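# Stand the boxes upright side by side on the shelf

## Task

Move the boxes onto the shelf so each stands upright, right next to the other with little gap, and lined up roughly square with the shelf. Grip or push a box only as hard as carrying it needs, because a box squeezed or pressed too hard by a hand or arm stops counting.

## Robot and tools

Robot: two arms in a physics simulator. left_arm carries a five-finger left hand and right_arm a right hand; the left hand is the mirror image of the right. Calibrated bases in the scene frame: left_arm at (-0.046, +0.423, 0) m, right_arm at (-0.024, -0.446, 0) m. A camera stand is fixed behind the arms. Loose objects may sometimes get a brief push from outside.

Scene frame: origin at table-top height, halfway between the nominal bases. +z is up, +x reaches out over the table, and left_arm sits on the +y side. Reported hand positions (m), quaternions (wxyz) and velocities use this frame and can be off by a few cm.

Hand point: a point fixed to the palm, 0.15 m out from the wrist face along the fingers and 0.05 m in front of the palm. Its +z runs along the straight fingers, +y out of the palm, +x across the palm away from the thumb (toward the thumb on the left hand). Straight fingertips extend 0.06 to 0.07 m past it, and a wrist bracket on the little-finger side can collide with things. With the fingers level, the wrist may hang lower than the hand point and reach the table first.

One row = 28 numbers, each in [-1, 1], always covering both arms: left_arm dx, dy, dz, rx, ry, rz; left hand little, ring, middle, index, thumb_bend, thumb_turn, force_limit, speed; then the same 14 for right_arm. Pose numbers are offsets, not poses, expressed along the current Hand target's own axes: 1.0 equals 0.6 m of travel or 180 degrees, and rx, ry, rz form a single rotation vector. Six zeros for an arm re-commands its present Hand target. Finger motors: +1 open/straight, -1 closed/curled; thumb_turn -1 places the thumb across from the fingers, +1 beside the palm. force_limit maps -1 to about 0 N and +1 to 10 N at the fingertip (15 N for the two thumb motors). speed rises from near zero at -1 to full at +0.48 and stays full up to +1. No hand number means 'unchanged': to leave a hand alone, resend the eight numbers of its last executed row (or, if none yet, its hand_measured six plus hand_force_limit and hand_speed). With the thumb opposed, the hand can wrap something 0.035 to 0.065 m thick; for a light grip close slowly (speed -0.94 or below) with a low force_limit.

execute_actions: actions is a list of actions; each action is a list of up to 15 rows, one per 1/30 s step, the final row repeated if fewer. Every row in an action counts from the Hand target held when that action starts, so a repeated offset moves further. cameras picks images; an empty actions list returns a status with all cameras.

move: target is one 28-number row or a list of up to 15 rows, all offsets from the same starting Hand targets. speed is top path speed in m/s (0.002 to 3.6, default 0.25; rotation up to twice that in rad/s), one value or one per target. blend is a corner radius in m for lists. stop_force (N, 3 to 120) ends an arm's path once its wrist sensor feels that much push opposing the motion; leave it out when backing away from a contact. zero (with stop_force) resets the force reference first; blocking=false returns early while the move runs (not allowed with stop_force). Moves do not avoid obstacles or the other arm; keep paths away from an arm's own base. A move result adds a 'move:' line: done, off_target, moving, held or fault, plus any limits (paced = pose clipped, held = steps withheld).

wait: seconds 0 to 10, arms keep their last command. stop: brakes a running move. zoom_image: camera (cam_high, cam_left_wrist or cam_right_wrist) and region [x0, y0, x1, y1] in image pixels, at most 504 each way, from the newest image. show_instructions: shows the reference pages. zero_wrist_force: arm (left_arm or right_arm) tares its wrist sensor. finished_scene: scene = current scene number; ends it irreversibly, and the boxes must stay in place without the robot.

Results: per arm end_effector_position, quat, velocities, Hand target (the commanded pose after clipping; the hand often rests slightly short, and sending zeros requests it again), joint positions and torques, Wrist force and Wrist torque along the hand's own axes plus the peak since the last report, and hand_measured, hand_stopped_by (moving, target, force, stalled, fault) and hand_load_n (positive when the finger is pushed open; near zero after a grip is lost). Cameras: cam_high (fixed overview), cam_left_wrist and cam_right_wrist, each 672x504. Commanded orientation is clipped to within 32 degrees of the measured one per step. MOTOR HOT warns of heating; at 85 °C the arm is braked for 30 s or more.

Avoid: letting anything fall or end up off the table; slamming or pushing hard into the table, shelf or stand; overloading fingers; arms touching each other or a hand gripping the other hand. An outside force near 150 N on an arm, or contact torque at a joint limit (wrist joints 25.4 N m, others 136 N m), stops that arm for 10 s. Arms are stiff, so aiming even slightly past a firm contact can trigger this; approach slowly with a modest stop_force. Release a box only once it rests still and upright.

Each tool is called after ">>>" as a command line: name --argument value for each argument, lists and objects as JSON in quotes; but a table of rows of numbers goes row by row, as --pt "numbers of a row", without its own name.

Reference images:

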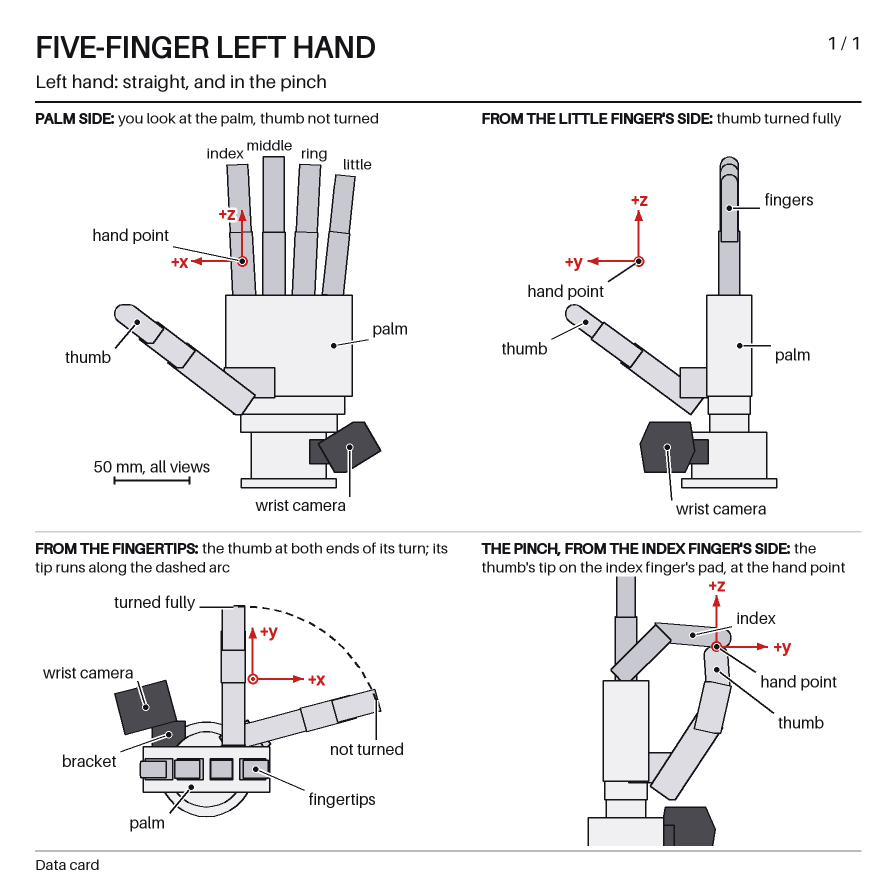

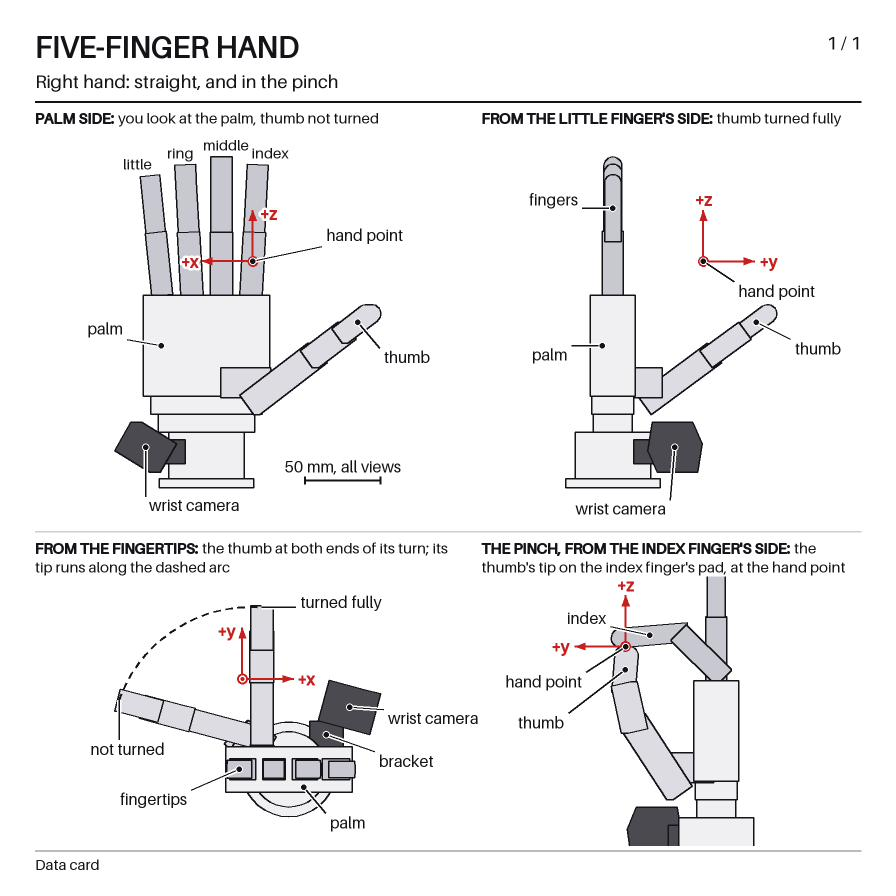

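## Session

>>> execute_actions --actions '[]'

Scene clock: 0.00 s.
left_arm: end_effector_position=(+0.4196, +0.3723, +0.2184) hand_measured=(+1.000, +1.000, +1.000, +1.000, +1.000, +1.000) hand_load_n=(+0.0, +0.0, +0.0, +0.0, +0.0, +0.0) hand_stopped_by=(target, target, target, target, target, target) hand_force_limit=0.00 hand_speed=-0.80 end_effector_quat_wxyz=(+0.065, +0.340, +0.929, +0.128) | right_arm: end_effector_position=(+0.4415, -0.7716, +0.1436) hand_measured=(+1.000, +1.000, +1.000, +1.000, +1.000, +1.000) hand_load_n=(+0.0, +0.0, +0.0, +0.0, +0.0, +0.0) hand_stopped_by=(target, target, target, target, target, target) hand_force_limit=0.00 hand_speed=-0.80 end_effector_quat_wxyz=(+0.042, +0.675, +0.672, +0.301)
Joint positions: left_arm=[3.015 -1.883 -1.529 2.04 -1.781 -0.922] | right_arm=[-1.183 -1.008 1.572 1.192 0.978 -1.244]
Joint velocities: within noise
Joint torques (N m): no reading
Wrist force (N): no reading
Wrist torque (N m): no reading
Wrist force, peak (N): no reading
Hand target: left_arm +0.4196, +0.3723, +0.2184; +0.065, +0.340, +0.929, +0.128 | right_arm +0.4415, -0.7716, +0.1436; +0.042, +0.675, +0.672, +0.301

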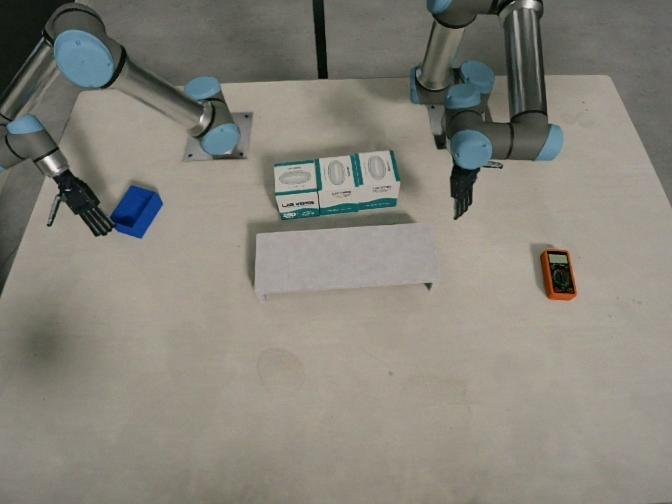

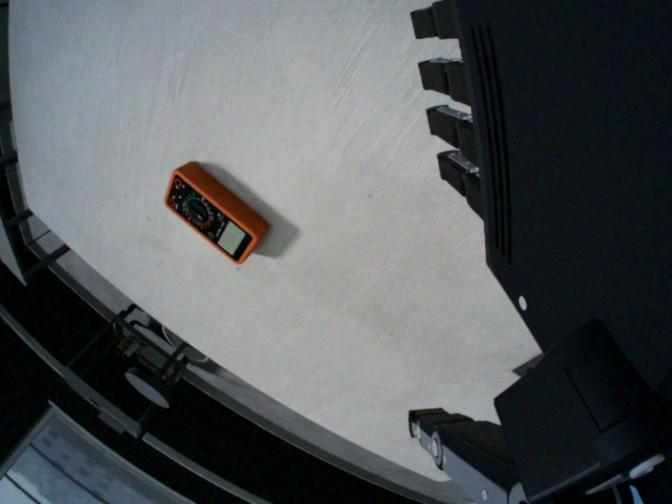

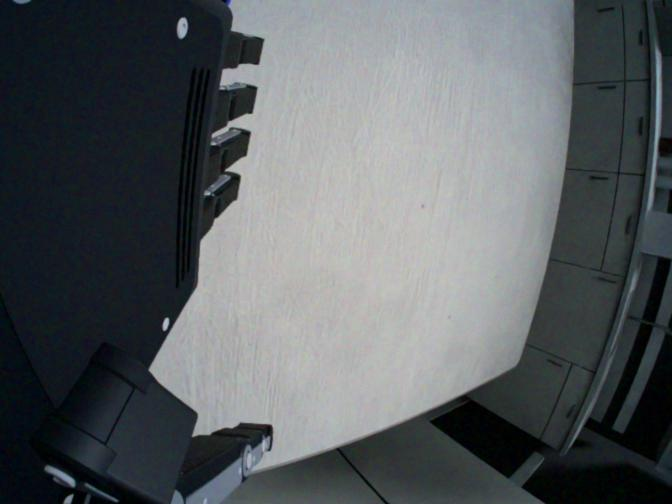

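>>> zoom_image --camera "cam_high" --region '[230, 120, 470, 320]'

>>> zoom_image --camera "cam_high" --region '[260, 140, 420, 240]'

Scaled by 2.100.

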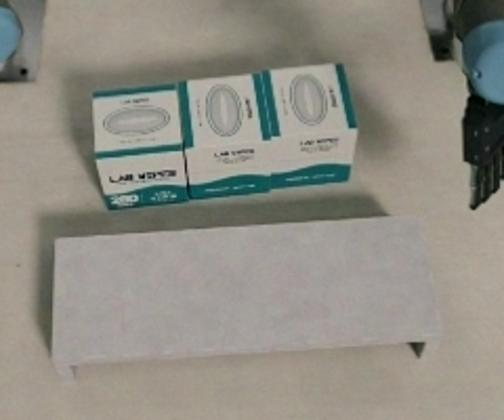

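Scaled by 3.150.

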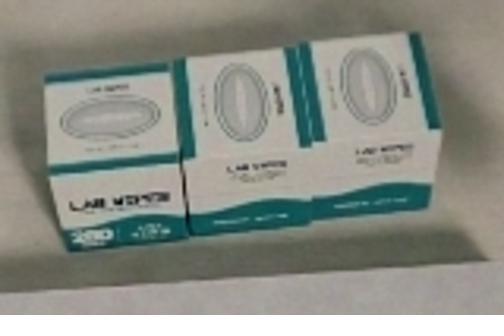

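>>> move --pt "-0.137 -0.0861 -0.2462 0.0292 0.1146 -0.7576 0.4 0.4 0.4 0.4 1 1 0 0 -0.031 0.16 -0.27 0 0 0 0.4 0.4 0.4 0.4 1 1 0 0" --pt "-0.137 -0.0861 -0.2462 0.0292 0.1146 -0.7576 0.4 0.4 0.4 0.4 1 1 0 0 0.48 -0.0 -0.11 0.1643 -0.1084 -0.0406 0.4 0.4 0.4 0.4 1 1 0 0" --speed 0.4 --blend '[0.05,0]' --cameras '["all"]'

Scene clock: 12.93 s.
left_arm: end_effector_position=(+0.4197, +0.2523, +0.3482) hand_measured=(+0.400, +0.400, +0.400, +0.400, +1.000, +1.000) hand_load_n=(+0.0, +0.0, +0.0, +0.0, +0.0, +0.0) hand_stopped_by=(target, target, target, target, target, target) hand_force_limit=0.00 hand_speed=0.00 end_effector_quat_wxyz=(+0.001, +0.751, -0.660, -0.001) | right_arm: end_effector_position=(+0.3867, -0.5260, +0.2985) hand_measured=(+0.400, +0.400, +0.400, +0.400, +1.000, +1.000) hand_load_n=(+0.0, +0.0, +0.0, +0.0, +0.0, +0.0) hand_stopped_by=(target, target, target, target, target, target) hand_force_limit=0.00 hand_speed=0.00 end_effector_quat_wxyz=(+0.000, +0.661, +0.750, +0.000)
Joint positions: left_arm=[3.091 -2.164 -0.763 1.355 -1.571 -3.268] | right_arm=[-0.542 -1.489 1.584 1.476 1.57 -0.679]
Joint torques (N m): left_arm=[6.75 52.06 6.92 -0.81 2.12 -2.37] | right_arm=[14.21 -12.3 -23.65 4.2 1.16 1.63]
Wrist force (N): left_arm=[0.2 -0.4 -0.1] | right_arm=[-0.8 -0.2 -0.5]
Wrist torque (N m): left_arm=[0.05 0.01 0.08] | right_arm=[0.12 0.05 -0.04]
Wrist force, peak (N): left_arm=[0.5 -0.8 0.2] | right_arm=[-1.1 0.1 -1.1]
Hand target: left_arm +0.4197, +0.2523, +0.3482; +0.001, +0.751, -0.660, -0.001 | right_arm +0.3867, -0.5260, +0.2985; +0.000, +0.661, +0.750, +0.000
Off the commanded pose: left_arm 0.000 m, 0 deg | right_arm 0.000 m, 0 deg.
move: done
camera_calibration:
cam_left_wrist: T_world_to_cam=[[0.982611, -0.184726, -0.0187373, -0.355786], [-0.147957, -0.839982, 0.522052, 0.0923273], [-0.112175, -0.510202, -0.852708, 0.582207], [0, 0, 0, 1]] pos_world=[0.428569, 0.308873, 0.441586]
cam_right_wrist: T_world_to_cam=[[0.915404, 0.402474, 0.00702973, -0.146914], [0.34643, -0.796589, 0.495411, -0.699648], [0.20499, -0.451067, -0.86863, 0.0637123], [0, 0, 0, 1]] pos_world=[0.363804, -0.469464, 0.402989]

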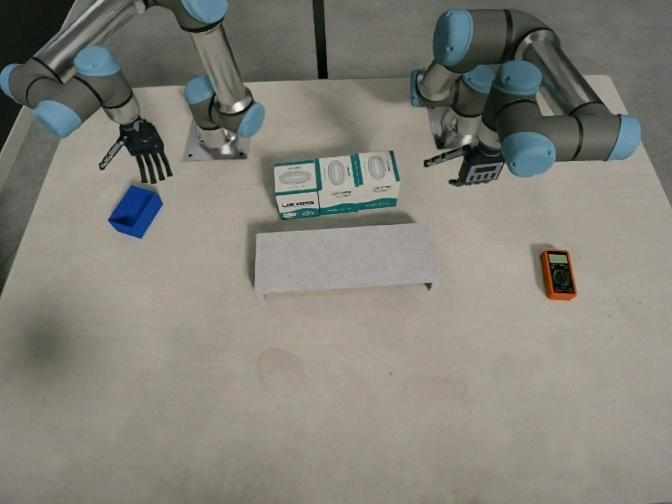

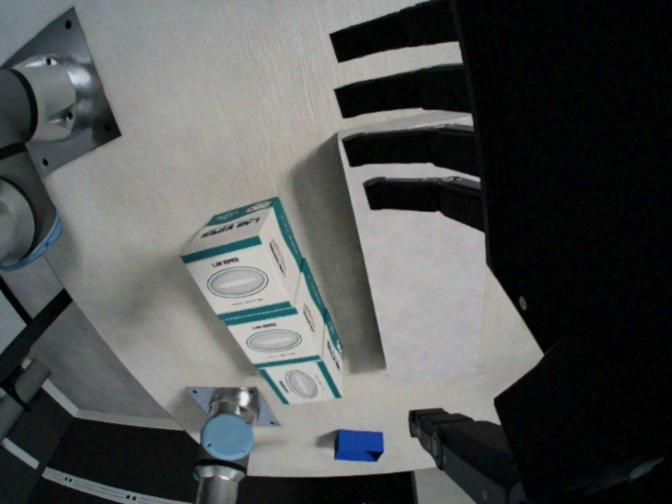

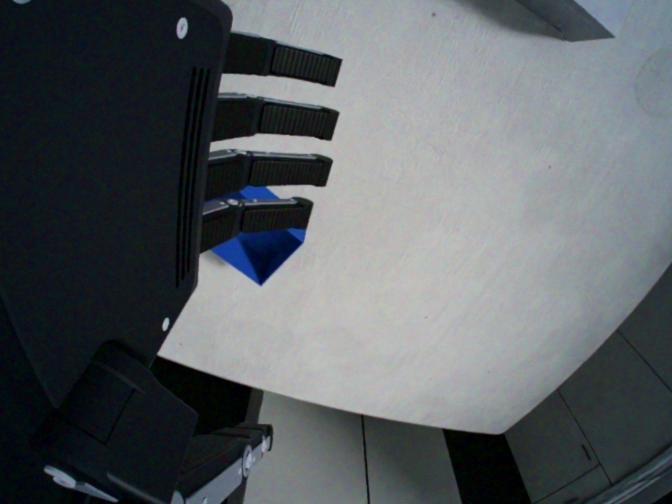

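>>> zoom_image --camera "cam_left_wrist" --region '[160, 100, 500, 420]'

>>> zoom_image --camera "cam_left_wrist" --region '[170, 180, 360, 420]'

Scaled by 1.482 from the camera's 672x504 image, which has a finer 960x720 frame.

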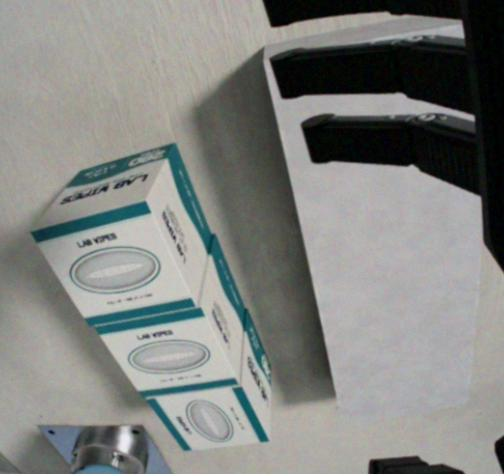

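Scaled by 2.100 from the camera's 672x504 image, which has a finer 960x720 frame.

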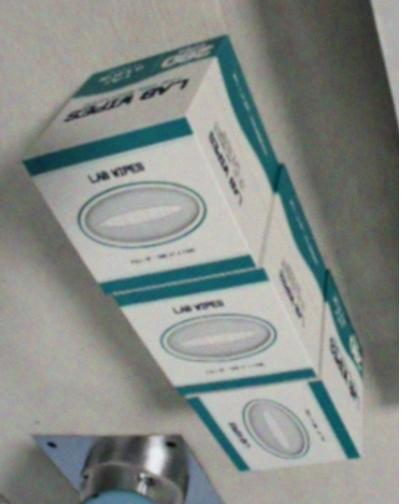

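>>> move --target '[0.292,0.105,0.163,0,0,0,0.4,0.4,0.4,0.4,1,1,0,0, 0.693,-0.477,-0.003,0,0,0,0.4,0.4,0.4,0.4,1,1,0,0]' --speed 0.4 --cameras '["all"]'

Scene clock: 23.67 s.
left_arm: end_effector_position=(+0.3795, +0.0705, +0.2505) hand_measured=(+0.400, +0.400, +0.400, +0.400, +1.000, +1.000) hand_load_n=(+0.0, +0.5, +0.0, +0.0, +0.0, +0.0) hand_stopped_by=(target, target, target, target, target, target) hand_force_limit=0.00 hand_speed=0.00 end_effector_quat_wxyz=(+0.001, +0.751, -0.660, -0.001) | right_arm: end_effector_position=(+0.0503, -0.1497, +0.3006) hand_measured=(+0.400, +0.400, +0.400, +0.400, +1.000, +1.000) hand_load_n=(+0.0, +0.5, +0.0, +0.0, +0.0, +0.0) hand_stopped_by=(target, target, target, target, target, target) hand_force_limit=0.00 hand_speed=0.00 end_effector_quat_wxyz=(+0.000, +0.661, +0.750, +0.000)
Joint positions: left_arm=[2.745 -2.249 -0.875 1.551 -1.57 -3.614] | right_arm=[1.116 -1.572 1.666 1.477 1.57 0.98]
Joint torques (N m): left_arm=[-8.29 42.43 30.84 -0.51 -2.28 -2.37] | right_arm=[15.69 -9.01 -24.08 4.11 1.16 1.71]
Wrist force (N): left_arm=[0.2 -0.2 0.3] | right_arm=[-1.0 -0.2 -0.7]
Wrist torque (N m): left_arm=[0.06 -0.01 0.08] | right_arm=[0.10 0.08 -0.05]
Wrist force, peak (N): left_arm=[1.0 0.0 0.6] | right_arm=[-2.3 0.5 -0.6]
Hand target: left_arm +0.3795, +0.0705, +0.2505; +0.001, +0.751, -0.660, -0.001 | right_arm +0.0503, -0.1496, +0.3006; +0.000, +0.661, +0.750, +0.000
Off the commanded pose: left_arm 0.000 m, 0 deg | right_arm 0.000 m, 0 deg.
move: done
camera_calibration:
cam_left_wrist: T_world_to_cam=[[0.982611, -0.184726, -0.0187373, -0.351699], [-0.147957, -0.839982, 0.522052, -0.0153249], [-0.112175, -0.510202, -0.852708, 0.401633], [0, 0, 0, 1]] pos_world=[0.388369, 0.127073, 0.343886]
cam_right_wrist: T_world_to_cam=[[0.915383, 0.402524, 0.00694075, 0.0096028], [0.346537, -0.796604, 0.495312, -0.284407], [0.204904, -0.450995, -0.868687, 0.30435], [0, 0, 0, 1]] pos_world=[0.0274046, -0.0931642, 0.405188]

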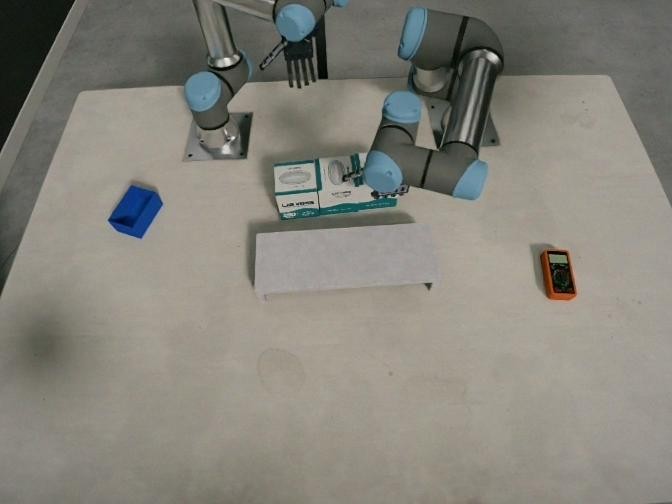

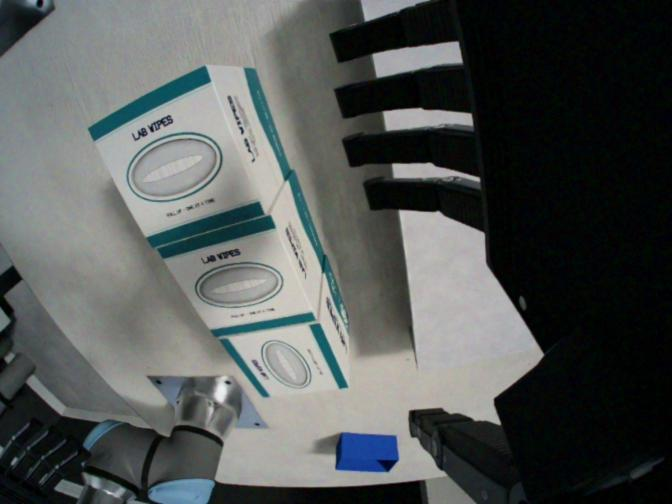

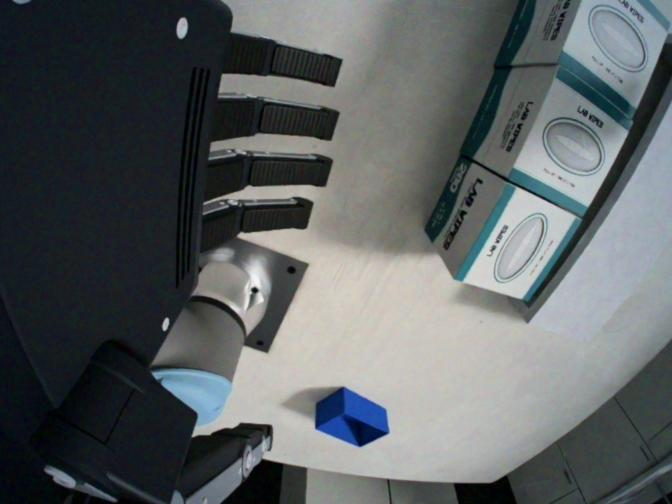

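>>> zoom_image --camera "cam_left_wrist" --region '[80, 50, 360, 260]'

>>> zoom_image --camera "cam_left_wrist" --region '[200, 200, 440, 410]'

>>> zoom_image --camera "cam_right_wrist" --region '[400, 0, 670, 340]'

Scaled by 1.800 from the camera's 672x504 image, which has a finer 960x720 frame.

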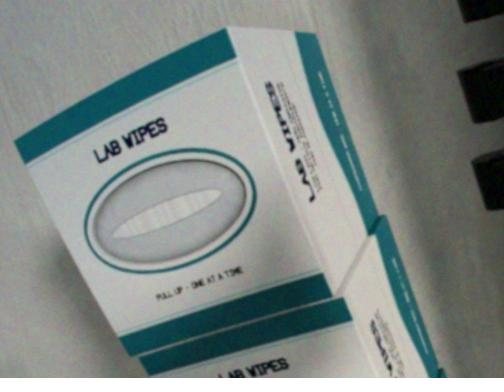

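Scaled by 2.100 from the camera's 672x504 image, which has a finer 960x720 frame.

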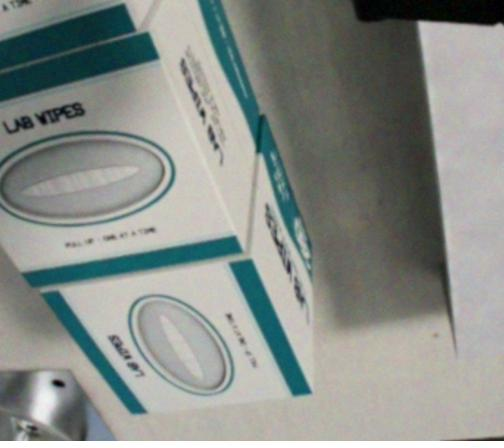

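Scaled by 1.482 from the camera's 672x504 image, which has a finer 960x720 frame.

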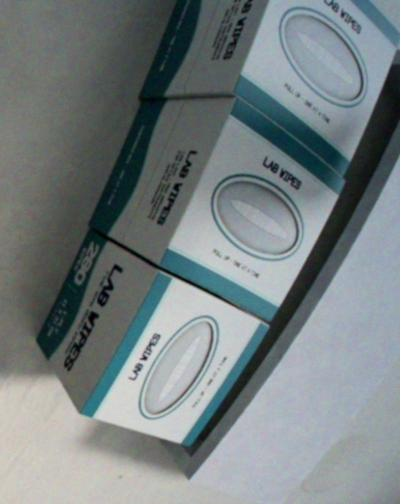

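>>> move --target '[-0.0077,0.1326,0.084,0,0,0.0106,0.8,0.8,0.8,0.8,1,1,0,0, 0.3385,0.1778,0.083,0,0,0.0106,0.8,0.8,0.8,0.8,1,1,0,0]' --speed 0.25 --cameras '["all"]'

Scene clock: 30.30 s.
left_arm: end_effector_position=(+0.3260, +0.0667, +0.2167) hand_measured=(+0.800, +0.800, +0.800, +0.800, +1.000, +1.000) hand_load_n=(+0.0, +0.0, +0.0, +0.0, +0.0, +0.0) hand_stopped_by=(target, target, target, target, target, target) hand_force_limit=0.00 hand_speed=0.00 end_effector_quat_wxyz=(+0.001, +0.744, -0.669, -0.001) | right_arm: end_effector_position=(+0.0837, -0.0599, +0.2785) hand_measured=(+0.800, +0.800, +0.800, +0.800, +1.000, +1.000) hand_load_n=(+0.0, +0.0, +0.0, +0.0, +0.0, +0.0) hand_stopped_by=(target, target, target, target, target, target) hand_force_limit=0.00 hand_speed=0.00 end_effector_quat_wxyz=(-0.002, +0.666, +0.746, +0.002)
Joint positions: left_arm=[2.701 -2.139 -1.141 1.707 -1.57 -3.635] | right_arm=[1.142 -1.335 1.454 1.448 1.569 1.019]
Joint torques (N m): left_arm=[-7.66 51.45 5.59 -0.89 2.37 -2.7] | right_arm=[-14.71 -36.87 -10.32 0.55 1.04 -1.84]
Wrist force (N): left_arm=[0.1 -0.3 0.5] | right_arm=[-1.1 -0.2 -0.6]
Wrist torque (N m): left_arm=[0.02 0.06 0.04] | right_arm=[0.10 0.12 0.07]
Wrist force, peak (N): left_arm=[0.7 -0.9 -0.1] | right_arm=[3.4 3.1 1.5]
Hand target: left_arm +0.3259, +0.0667, +0.2166; +0.001, +0.744, -0.669, -0.001 (not the last commanded pose) | right_arm +0.0836, -0.0600, +0.2786; -0.002, +0.666, +0.746, +0.002 (not the last commanded pose)
Off the commanded pose: left_arm 0.031 m, 1 deg | right_arm 0.137 m, 1 deg.
move: held (right_arm; a check stopped the path), off_target (left_arm; braked when a check withheld steps of right_arm); limits=held
pose unreachable (right arm): on one or more control steps of this call, first in action 0 (counted from 0), this arm could not follow its commanded pose, so it was not sent that pose on those steps. It may still have moved: this result reports where it is.
cause: moving toward the commanded pose would bring a part of the arm too close to another arm (a part of this arm just beyond joint 4 (wrist 1) and a part of the left arm just beyond its joint 2 (shoulder lift), at the place that arm is still heading or pushing toward).
camera_calibration:
cam_left_wrist: T_world_to_cam=[[0.978215, -0.206749, -0.0187309, -0.297523], [-0.166788, -0.836442, 0.52206, -0.00285479], [-0.123603, -0.507562, -0.852703, 0.368439], [0, 0, 0, 1]] pos_world=[0.336105, 0.123105, 0.310086]
cam_right_wrist: T_world_to_cam=[[0.920586, 0.390448, 0.00843237, -0.0584966], [0.336026, -0.802903, 0.492375, -0.212217], [0.199017, -0.45044, -0.870342, 0.31977], [0, 0, 0, 1]] pos_world=[0.0615217, -0.0035125, 0.383293]

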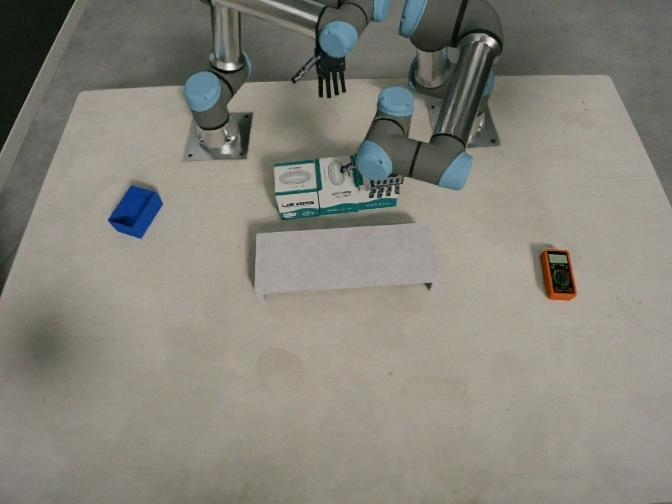

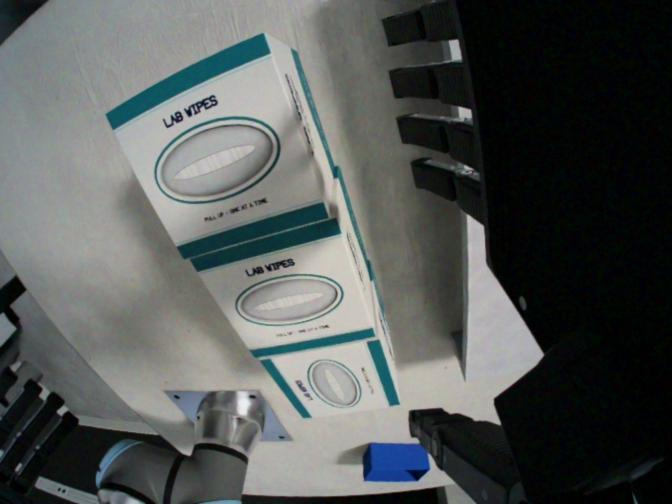

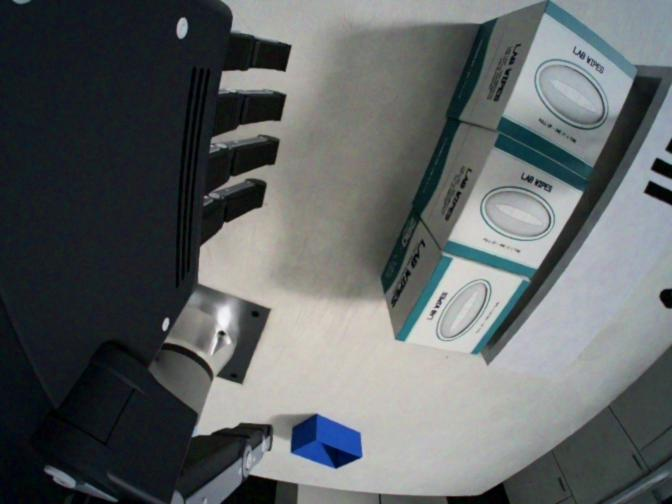

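>>> move --target '[-0.229,0.0563,-0.0883,0,0,-0.4967,0.8,0.8,0.8,0.8,1,1,0,0, -0.3617,0.3772,0.0143,0,0,-0.494,0.8,0.8,0.8,0.8,1,1,0,0]' --speed 0.4 --cameras '["all"]'

Scene clock: 39.47 s.
left_arm: end_effector_position=(+0.2779, +0.1997, +0.2697) hand_measured=(+0.800, +0.800, +0.800, +0.800, +1.000, +1.000) hand_load_n=(+0.0, +0.0, +0.0, +0.0, +0.0, +0.0) hand_stopped_by=(target, target, target, target, target, target) hand_force_limit=0.00 hand_speed=0.00 end_effector_quat_wxyz=(+0.000, +0.999, +0.048, -0.001) | right_arm: end_effector_position=(+0.3331, -0.2499, +0.2690) hand_measured=(+0.800, +0.800, +0.800, +0.800, +1.000, +1.000) hand_load_n=(+0.0, +0.0, +0.0, +0.0, +0.0, +0.0) hand_stopped_by=(target, target, target, target, target, target) hand_force_limit=0.00 hand_speed=0.00 end_effector_quat_wxyz=(+0.000, -0.047, +0.999, +0.002)
Joint positions: left_arm=[2.978 -1.612 -1.702 1.742 -1.571 -4.918] | right_arm=[0.006 -1.465 1.635 1.402 1.566 -1.669]
Joint torques (N m): left_arm=[5.81 28.23 6.46 -4.41 -2.24 -2.78] | right_arm=[-15.18 -13.73 -23.74 4.1 -1.28 -1.81]
Wrist force (N): left_arm=[0.0 -0.5 0.3] | right_arm=[-1.0 -0.3 -0.5]
Wrist torque (N m): left_arm=[0.01 0.04 0.06] | right_arm=[0.07 0.06 0.08]
Wrist force, peak (N): left_arm=[-0.4 -1.0 0.4] | right_arm=[-1.6 -1.0 -0.7]
Hand target: left_arm +0.2779, +0.1997, +0.2697; +0.000, +0.999, +0.048, -0.001 | right_arm +0.3331, -0.2499, +0.2690; +0.000, -0.047, +0.999, +0.002
Off the commanded pose: left_arm 0.000 m, 0 deg | right_arm 0.000 m, 0 deg.
move: done
camera_calibration:
cam_left_wrist: T_world_to_cam=[[0.216905, 0.97604, -0.0172583, -0.247124], [0.835566, -0.176488, 0.52027, -0.337193], [0.504759, -0.127269, -0.853827, 0.22501], [0, 0, 0, 1]] pos_world=[0.221774, 0.210329, 0.363287]
cam_right_wrist: T_world_to_cam=[[-0.372937, 0.927789, 0.0111934, 0.350561], [0.807098, 0.318425, 0.49719, -0.321893], [0.457724, 0.194455, -0.867569, 0.250565], [0, 0, 0, 1]] pos_world=[0.275847, -0.271472, 0.3735]

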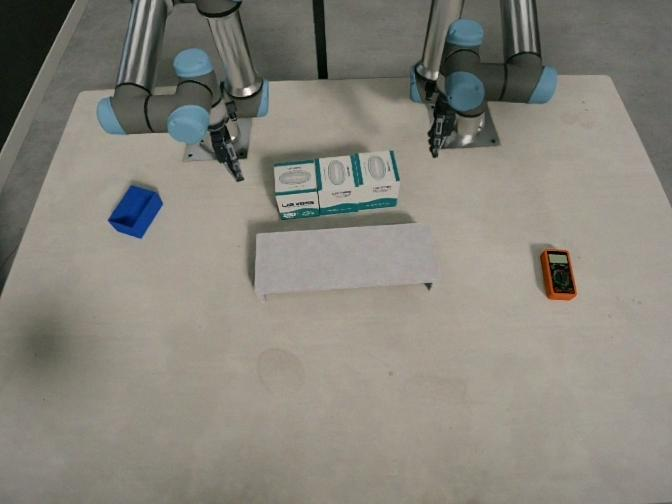

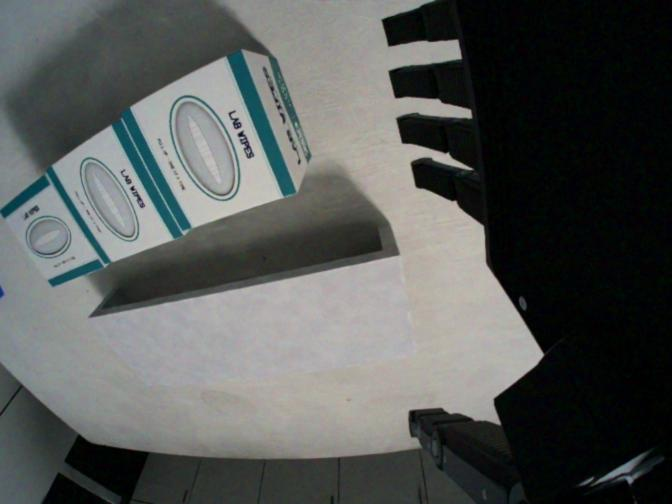

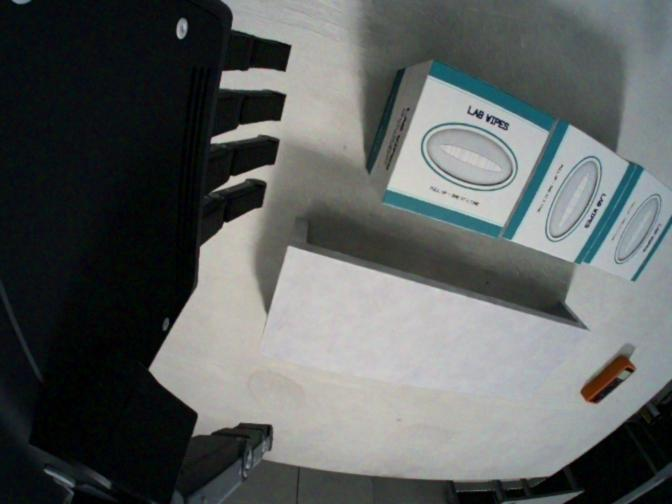

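>>> zoom_image --camera "cam_left_wrist" --region '[260, 160, 440, 400]'

>>> zoom_image --camera "cam_right_wrist" --region '[230, 180, 470, 400]'

>>> zoom_image --camera "cam_right_wrist" --region '[340, 40, 672, 300]'

>>> zoom_image --camera "cam_left_wrist" --region '[0, 30, 330, 400]'

Scaled by 2.100 from the camera's 672x504 image, which has a finer 960x720 frame.

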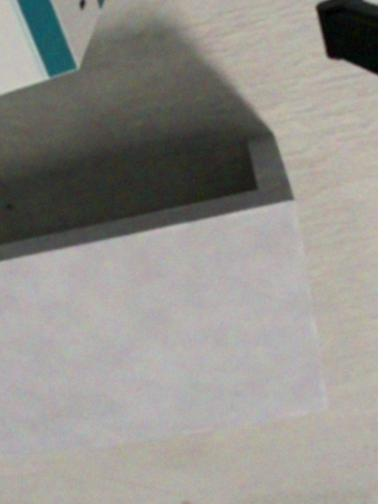

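Scaled by 2.100 from the camera's 672x504 image, which has a finer 960x720 frame.

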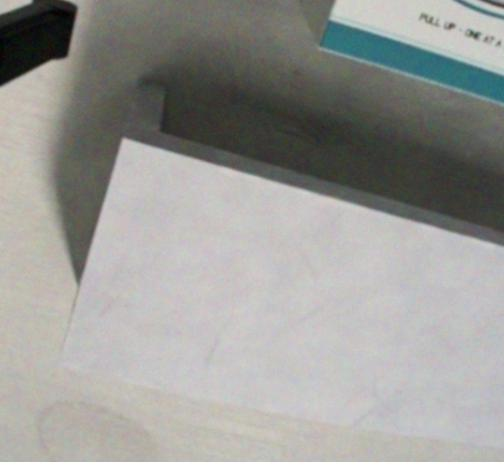

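Scaled by 1.518 from the camera's 672x504 image, which has a finer 960x720 frame.

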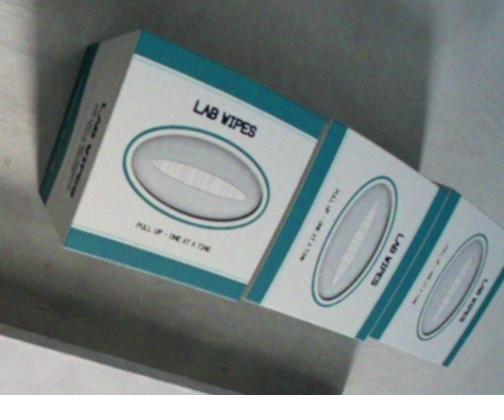

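Scaled by 1.362 from the camera's 672x504 image, which has a finer 960x720 frame.

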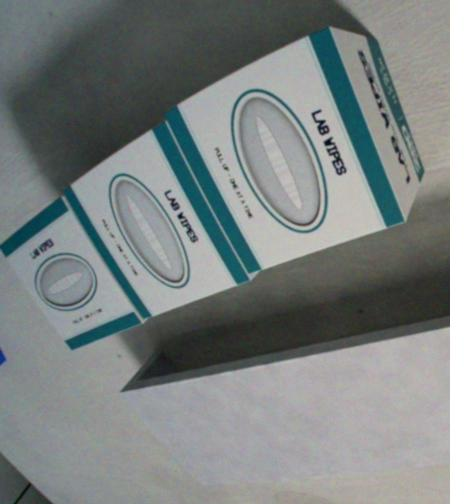

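>>> move --target '[-0.012,0.0972,0.2578,0,0,0,0.7,0.7,0.7,0.7,1,1,0,0, 0.0108,0.1033,0.2567,0,0,0,0.7,0.7,0.7,0.7,1,1,0,0]' --speed 0.15 --stop_force 8 --cameras '["all"]'

Scene clock: 45.50 s.
left_arm: end_effector_position=(+0.2760, +0.1410, +0.1150) hand_measured=(+0.700, +0.700, +0.700, +0.700, +1.000, +1.000) hand_load_n=(+0.0, +0.0, +0.0, +0.0, +0.0, +0.0) hand_stopped_by=(target, target, target, target, target, target) hand_force_limit=0.00 hand_speed=0.00 end_effector_quat_wxyz=(+0.000, +0.999, +0.048, -0.001) | right_arm: end_effector_position=(+0.3207, -0.1881, +0.1153) hand_measured=(+0.700, +0.700, +0.700, +0.700, +1.000, +1.000) hand_load_n=(+0.0, +0.0, +0.0, +0.0, +0.0, +0.0) hand_stopped_by=(target, target, target, target, target, target) hand_force_limit=0.00 hand_speed=0.00 end_effector_quat_wxyz=(+0.000, -0.047, +0.999, +0.002)
Joint positions: left_arm=[2.798 -1.823 -1.881 2.131 -1.57 -5.099] | right_arm=[0.19 -1.296 1.849 1.017 1.566 -1.485]
Joint torques (N m): left_arm=[-9.64 21.51 3.63 -0.71 -2.17 -2.79] | right_arm=[14.33 -18.06 -7.58 0.52 1.23 1.6]
Wrist force (N): left_arm=[0.1 -0.3 0.3] | right_arm=[-1.0 -0.1 -0.6]
Wrist torque (N m): left_arm=[0.04 0.07 -0.01] | right_arm=[0.10 0.10 -0.06]
Wrist force, peak (N): left_arm=[-0.3 -1.4 -0.6] | right_arm=[-1.0 -0.8 -1.5]
Hand target: left_arm +0.2760, +0.1410, +0.1150; +0.000, +0.999, +0.048, -0.001 | right_arm +0.3207, -0.1881, +0.1153; +0.000, -0.047, +0.999, +0.002
Off the commanded pose: left_arm 0.000 m, 0 deg | right_arm 0.000 m, 0 deg.
move: done
camera_calibration:
cam_left_wrist: T_world_to_cam=[[0.216812, 0.97606, -0.0172909, -0.192064], [0.835545, -0.176382, 0.52034, -0.265506], [0.504833, -0.127263, -0.853784, 0.0863849], [0, 0, 0, 1]] pos_world=[0.219874, 0.151629, 0.208586]
cam_right_wrist: T_world_to_cam=[[-0.373053, 0.927742, 0.0112295, 0.290334], [0.807049, 0.318503, 0.497219, -0.255072], [0.457715, 0.194552, -0.867552, 0.110811], [0, 0, 0, 1]] pos_world=[0.263446, -0.209672, 0.219701]

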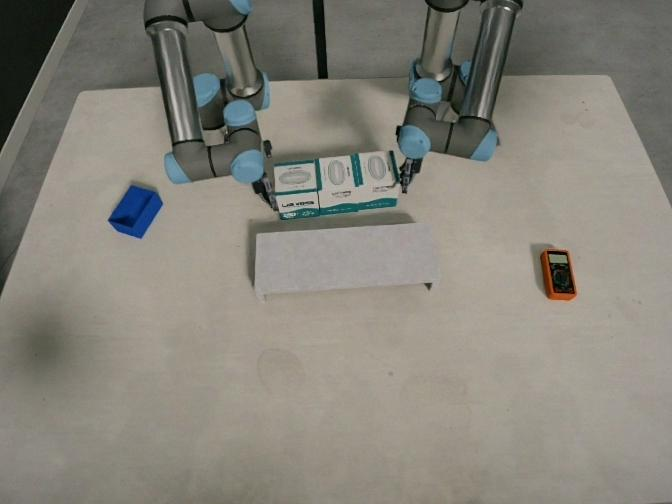

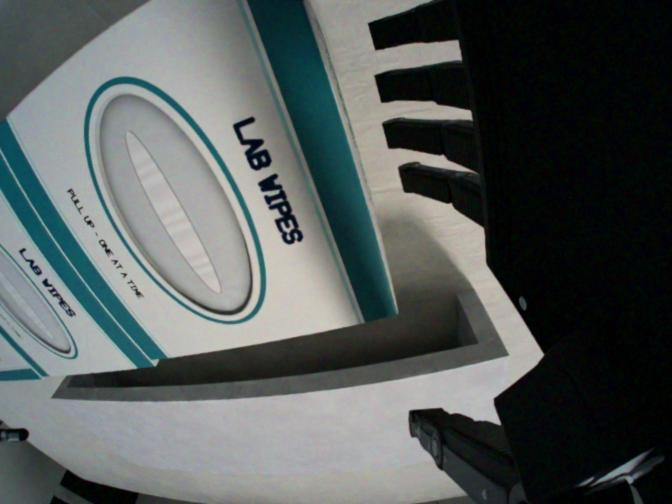

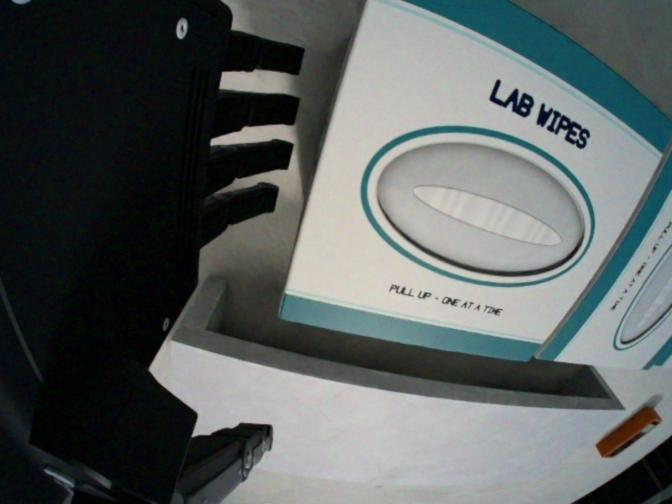

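>>> zero_wrist_force --arm "left_arm"

>>> zero_wrist_force --arm "right_arm"

>>> move --target '[0,0.06,0,0,0,0,0.7,0.7,0.7,0.7,1,1,0,0, 0,0.06,0,0,0,0,0.7,0.7,0.7,0.7,1,1,0,0]' --speed 0.015 --stop_force 3 --cameras '["cam_left_wrist","cam_right_wrist"]'

Wrist force sensor zeroed.

Wrist force sensor zeroed.

Scene clock: 48.23 s.
left_arm: end_effector_position=(+0.2777, +0.1235, +0.1150) hand_measured=(+0.700, +0.700, +0.700, +0.700, +1.000, +1.000) hand_load_n=(+0.0, +0.0, +3.0, -0.5, +0.0, +0.0) hand_stopped_by=(target, target, target, target, target, target) hand_force_limit=0.00 hand_speed=0.00 end_effector_quat_wxyz=(+0.000, +0.999, +0.048, -0.001) | right_arm: end_effector_position=(+0.3190, -0.1702, +0.1154) hand_measured=(+0.700, +0.700, +0.700, +0.700, +1.000, +1.000) hand_load_n=(+0.0, +0.0, +3.0, +0.0, +0.0, +0.0) hand_stopped_by=(target, target, target, target, target, target) hand_force_limit=0.00 hand_speed=0.00 end_effector_quat_wxyz=(+0.000, -0.047, +0.999, +0.002)
Joint positions: left_arm=[2.751 -1.85 -1.844 2.122 -1.57 -5.146] | right_arm=[0.241 -1.277 1.824 1.023 1.566 -1.434]
Joint torques (N m): left_arm=[5.81 35.85 3.7 -0.65 1.77 2.38] | right_arm=[-13.28 -36.14 -8.38 0.25 -1.03 -1.82]
Wrist force (N, zeroed by zero_wrist_force): left_arm=[-0.4 -2.7 -0.6] | right_arm=[0.1 -3.0 -0.4]
Wrist torque (N m, zeroed by zero_wrist_force): left_arm=[0.06 0.00 -0.08] | right_arm=[0.19 0.01 0.03]
Wrist force, peak (N, zeroed by zero_wrist_force): left_arm=[-0.7 -4.6 -0.7] | right_arm=[0.3 -5.2 -0.2]
Hand target: left_arm +0.2777, +0.1235, +0.1150; +0.000, +0.999, +0.048, -0.001 (not the last commanded pose) | right_arm +0.3190, -0.1702, +0.1154; +0.000, -0.047, +0.999, +0.002 (not the last commanded pose)
Off the commanded pose: left_arm 0.018 m, 0 deg | right_arm 0.018 m, 0 deg.
move: contact (left_arm, right_arm)
camera_calibration:
cam_left_wrist: T_world_to_cam=[[0.216823, 0.976057, -0.0173094, -0.175328], [0.835587, -0.176392, 0.520269, -0.269922], [0.504759, -0.12727, -0.853827, 0.0833766], [0, 0, 0, 1]] pos_world=[0.221474, 0.134129, 0.208587]
cam_right_wrist: T_world_to_cam=[[-0.373112, 0.927717, 0.0113429, 0.272986], [0.807072, 0.318512, 0.497177, -0.259478], [0.457626, 0.194657, -0.867575, 0.108222], [0, 0, 0, 1]] pos_world=[0.261747, -0.191673, 0.219801]
Images, in order (width x height): cam_left_wrist 672x504, cam_right_wrist 672x504.

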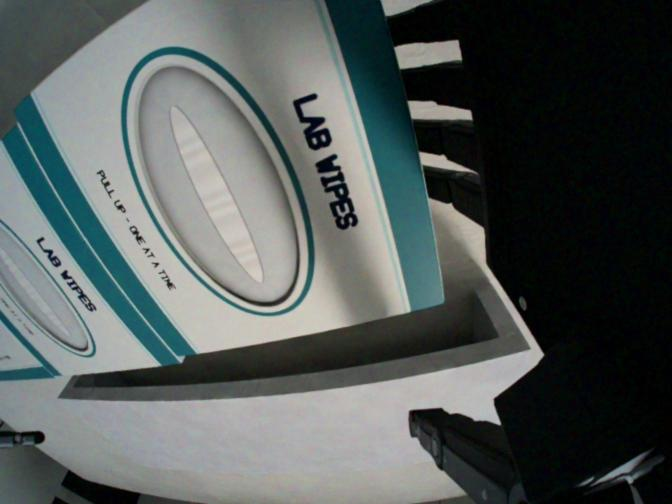

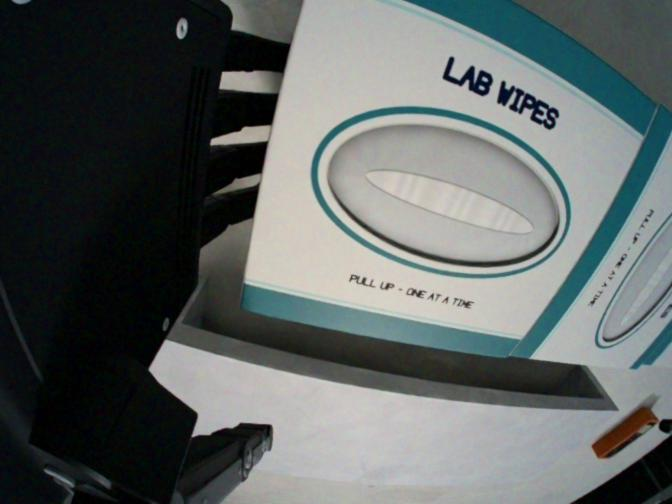

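>>> execute_actions --actions '[[[0,0,0,0,0,0,0.3,0.3,0.7,0.3,1,1,-0.6,-0.94,0,0,0,0,0,0,0.3,0.3,0.7,0.3,1,1,-0.6,-0.94]]]'

>>> wait --seconds 2

Scene clock: 49.37 s.
left_arm: end_effector_position=(+0.2777, +0.1235, +0.1150) hand_measured=(+0.628, +0.678, +0.700, +0.678, +1.000, +1.000) hand_load_n=(+2.0, +2.0, +2.5, +2.0, +0.0, +0.0) hand_stopped_by=(force, force, target, force, target, target) hand_force_limit=-0.60 hand_speed=-0.94 end_effector_quat_wxyz=(+0.000, +0.999, +0.048, -0.001) | right_arm: end_effector_position=(+0.3190, -0.1702, +0.1154) hand_measured=(+0.622, +0.684, +0.700, +0.678, +1.000, +1.000) hand_load_n=(+2.5, +1.5, +2.5, +2.0, -0.5, +0.0) hand_stopped_by=(force, force, target, force, target, target) hand_force_limit=-0.60 hand_speed=-0.94 end_effector_quat_wxyz=(+0.000, -0.047, +0.999, +0.002)
Joint positions: left_arm=[2.751 -1.85 -1.844 2.122 -1.57 -5.146] | right_arm=[0.241 -1.277 1.824 1.023 1.566 -1.434]
Joint torques (N m): left_arm=[3.77 34.87 8.24 -0.55 1.4 2.43] | right_arm=[-9.76 -36.14 -9.57 0.82 -1.03 -1.93]
Wrist force (N, zeroed by zero_wrist_force): left_arm=[-0.3 -7.2 1.7] | right_arm=[-0.2 -6.5 2.2]
Wrist torque (N m, zeroed by zero_wrist_force): left_arm=[0.09 0.06 0.07] | right_arm=[0.19 -0.12 -0.11]
Wrist force, peak (N, zeroed by zero_wrist_force): left_arm=[-0.4 -7.5 1.3] | right_arm=[-0.1 -6.6 2.1]
Hand target: left_arm +0.2777, +0.1235, +0.1150; +0.000, +0.999, +0.048, -0.001 | right_arm +0.3190, -0.1702, +0.1154; +0.000, -0.047, +0.999, +0.002
Off the commanded pose: left_arm 0.000 m, 0 deg | right_arm 0.000 m, 0 deg.

Scene clock: 51.37 s.
left_arm: end_effector_position=(+0.2777, +0.1235, +0.1150) hand_measured=(+0.628, +0.678, +0.700, +0.678, +1.000, +1.000) hand_load_n=(+2.0, +2.0, +3.0, +2.5, +0.0, +0.0) hand_stopped_by=(force, force, target, force, target, target) hand_force_limit=-0.60 hand_speed=-0.94 end_effector_quat_wxyz=(+0.000, +0.999, +0.048, -0.001) | right_arm: end_effector_position=(+0.3190, -0.1702, +0.1154) hand_measured=(+0.622, +0.684, +0.700, +0.678, +1.000, +1.000) hand_load_n=(+2.0, +1.5, +2.5, +2.0, +0.0, +0.0) hand_stopped_by=(force, force, target, force, target, target) hand_force_limit=-0.60 hand_speed=-0.94 end_effector_quat_wxyz=(+0.000, -0.047, +0.999, +0.002)
Joint positions: left_arm=[2.751 -1.85 -1.844 2.122 -1.57 -5.146] | right_arm=[0.241 -1.277 1.824 1.023 1.566 -1.434]
Joint torques (N m): left_arm=[-0.95 35.81 18.38 -0.54 1.42 2.29] | right_arm=[0.3 -36.27 -14.08 2.08 -1.26 -1.55]
Wrist force (N, zeroed by zero_wrist_force): left_arm=[-0.2 -7.1 1.4] | right_arm=[-0.3 -6.1 2.2]
Wrist torque (N m, zeroed by zero_wrist_force): left_arm=[0.12 0.04 0.07] | right_arm=[0.25 -0.09 -0.11]
Wrist force, peak (N, zeroed by zero_wrist_force): left_arm=[-0.1 -7.6 1.6] | right_arm=[-0.3 -6.8 2.1]
Hand target: left_arm +0.2777, +0.1235, +0.1150; +0.000, +0.999, +0.048, -0.001 | right_arm +0.3190, -0.1702, +0.1154; +0.000, -0.047, +0.999, +0.002
Off the commanded pose: left_arm 0.000 m, 0 deg | right_arm 0.000 m, 0 deg.
wait: 2.00 s; at rest by 0.17 s

>>> move --target '[0,0,-0.0167,0,0,0,0.3,0.3,0.7,0.3,1,1,-0.6,-0.94,0,0,-0.0167,0,0,0,0.3,0.3,0.7,0.3,1,1,-0.6,-0.94]' --speed 0.02 --cameras '["cam_left_wrist","cam_right_wrist"]'

Scene clock: 52.63 s.
left_arm: end_effector_position=(+0.2777, +0.1235, +0.1250) hand_measured=(+0.628, +0.678, +0.700, +0.678, +1.000, +1.000) hand_load_n=(+2.0, +2.0, +3.0, +2.5, +0.0, +0.0) hand_stopped_by=(force, force, target, force, target, target) hand_force_limit=-0.60 hand_speed=-0.94 end_effector_quat_wxyz=(+0.000, +0.999, +0.048, -0.001) | right_arm: end_effector_position=(+0.3190, -0.1702, +0.1253) hand_measured=(+0.622, +0.684, +0.700, +0.678, +1.000, +1.000) hand_load_n=(+2.0, +1.5, +2.5, +2.0, +0.0, +0.0) hand_stopped_by=(force, force, target, force, target, target) hand_force_limit=-0.60 hand_speed=-0.94 end_effector_quat_wxyz=(+0.000, -0.047, +0.999, +0.002)
Joint positions: left_arm=[2.751 -1.838 -1.831 2.096 -1.57 -5.146] | right_arm=[0.241 -1.29 1.812 1.048 1.566 -1.434]
Joint torques (N m): left_arm=[-0.89 36.67 31.68 -3.54 1.61 2.63] | right_arm=[-11.84 -36.43 -21.24 4.31 -1.61 -1.83]
Wrist force (N, zeroed by zero_wrist_force): left_arm=[-0.3 -7.7 2.3] | right_arm=[-0.2 -6.4 2.2]
Wrist torque (N m, zeroed by zero_wrist_force): left_arm=[0.01 0.07 0.09] | right_arm=[0.22 -0.11 -0.11]
Wrist force, peak (N, zeroed by zero_wrist_force): left_arm=[-0.3 -7.9 2.1] | right_arm=[-0.5 -6.7 2.4]
Hand target: left_arm +0.2777, +0.1235, +0.1251; +0.000, +0.999, +0.048, -0.001 | right_arm +0.3190, -0.1702, +0.1254; +0.000, -0.047, +0.999, +0.002
Off the commanded pose: left_arm 0.000 m, 0 deg | right_arm 0.000 m, 0 deg.
move: done
camera_calibration:
cam_left_wrist: T_world_to_cam=[[0.216823, 0.976057, -0.0173094, -0.175178], [0.835587, -0.176392, 0.520269, -0.275157], [0.504759, -0.12727, -0.853827, 0.091779], [0, 0, 0, 1]] pos_world=[0.221574, 0.134129, 0.218487]
cam_right_wrist: T_world_to_cam=[[-0.373112, 0.927717, 0.0113429, 0.272965], [0.807072, 0.318512, 0.497177, -0.264418], [0.457626, 0.194657, -0.867575, 0.116917], [0, 0, 0, 1]] pos_world=[0.261747, -0.191773, 0.229801]
Images, in order (width x height): cam_left_wrist 672x504, cam_right_wrist 672x504.

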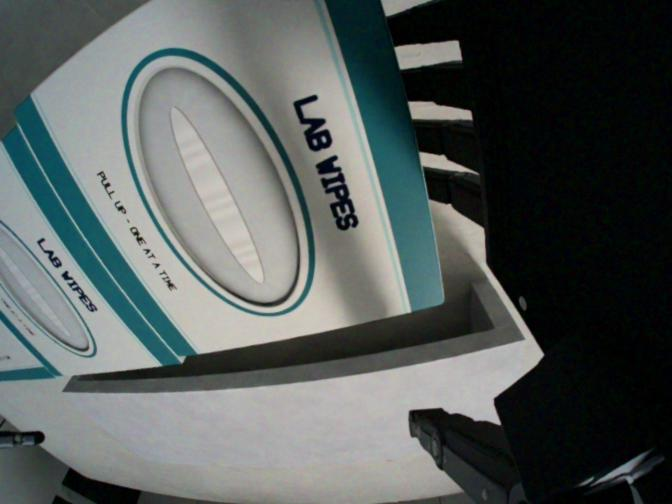

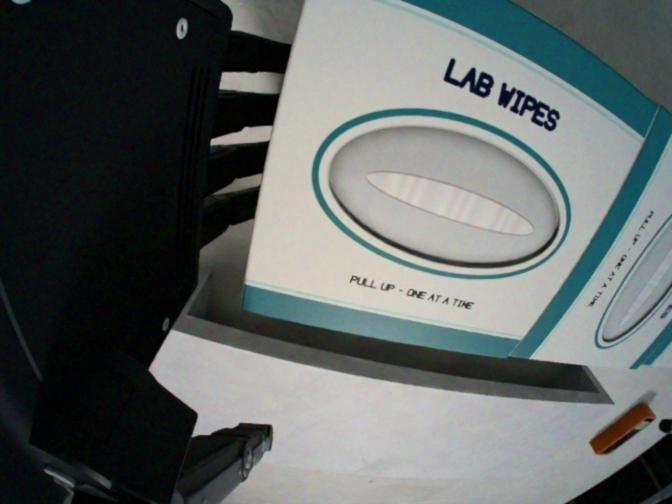

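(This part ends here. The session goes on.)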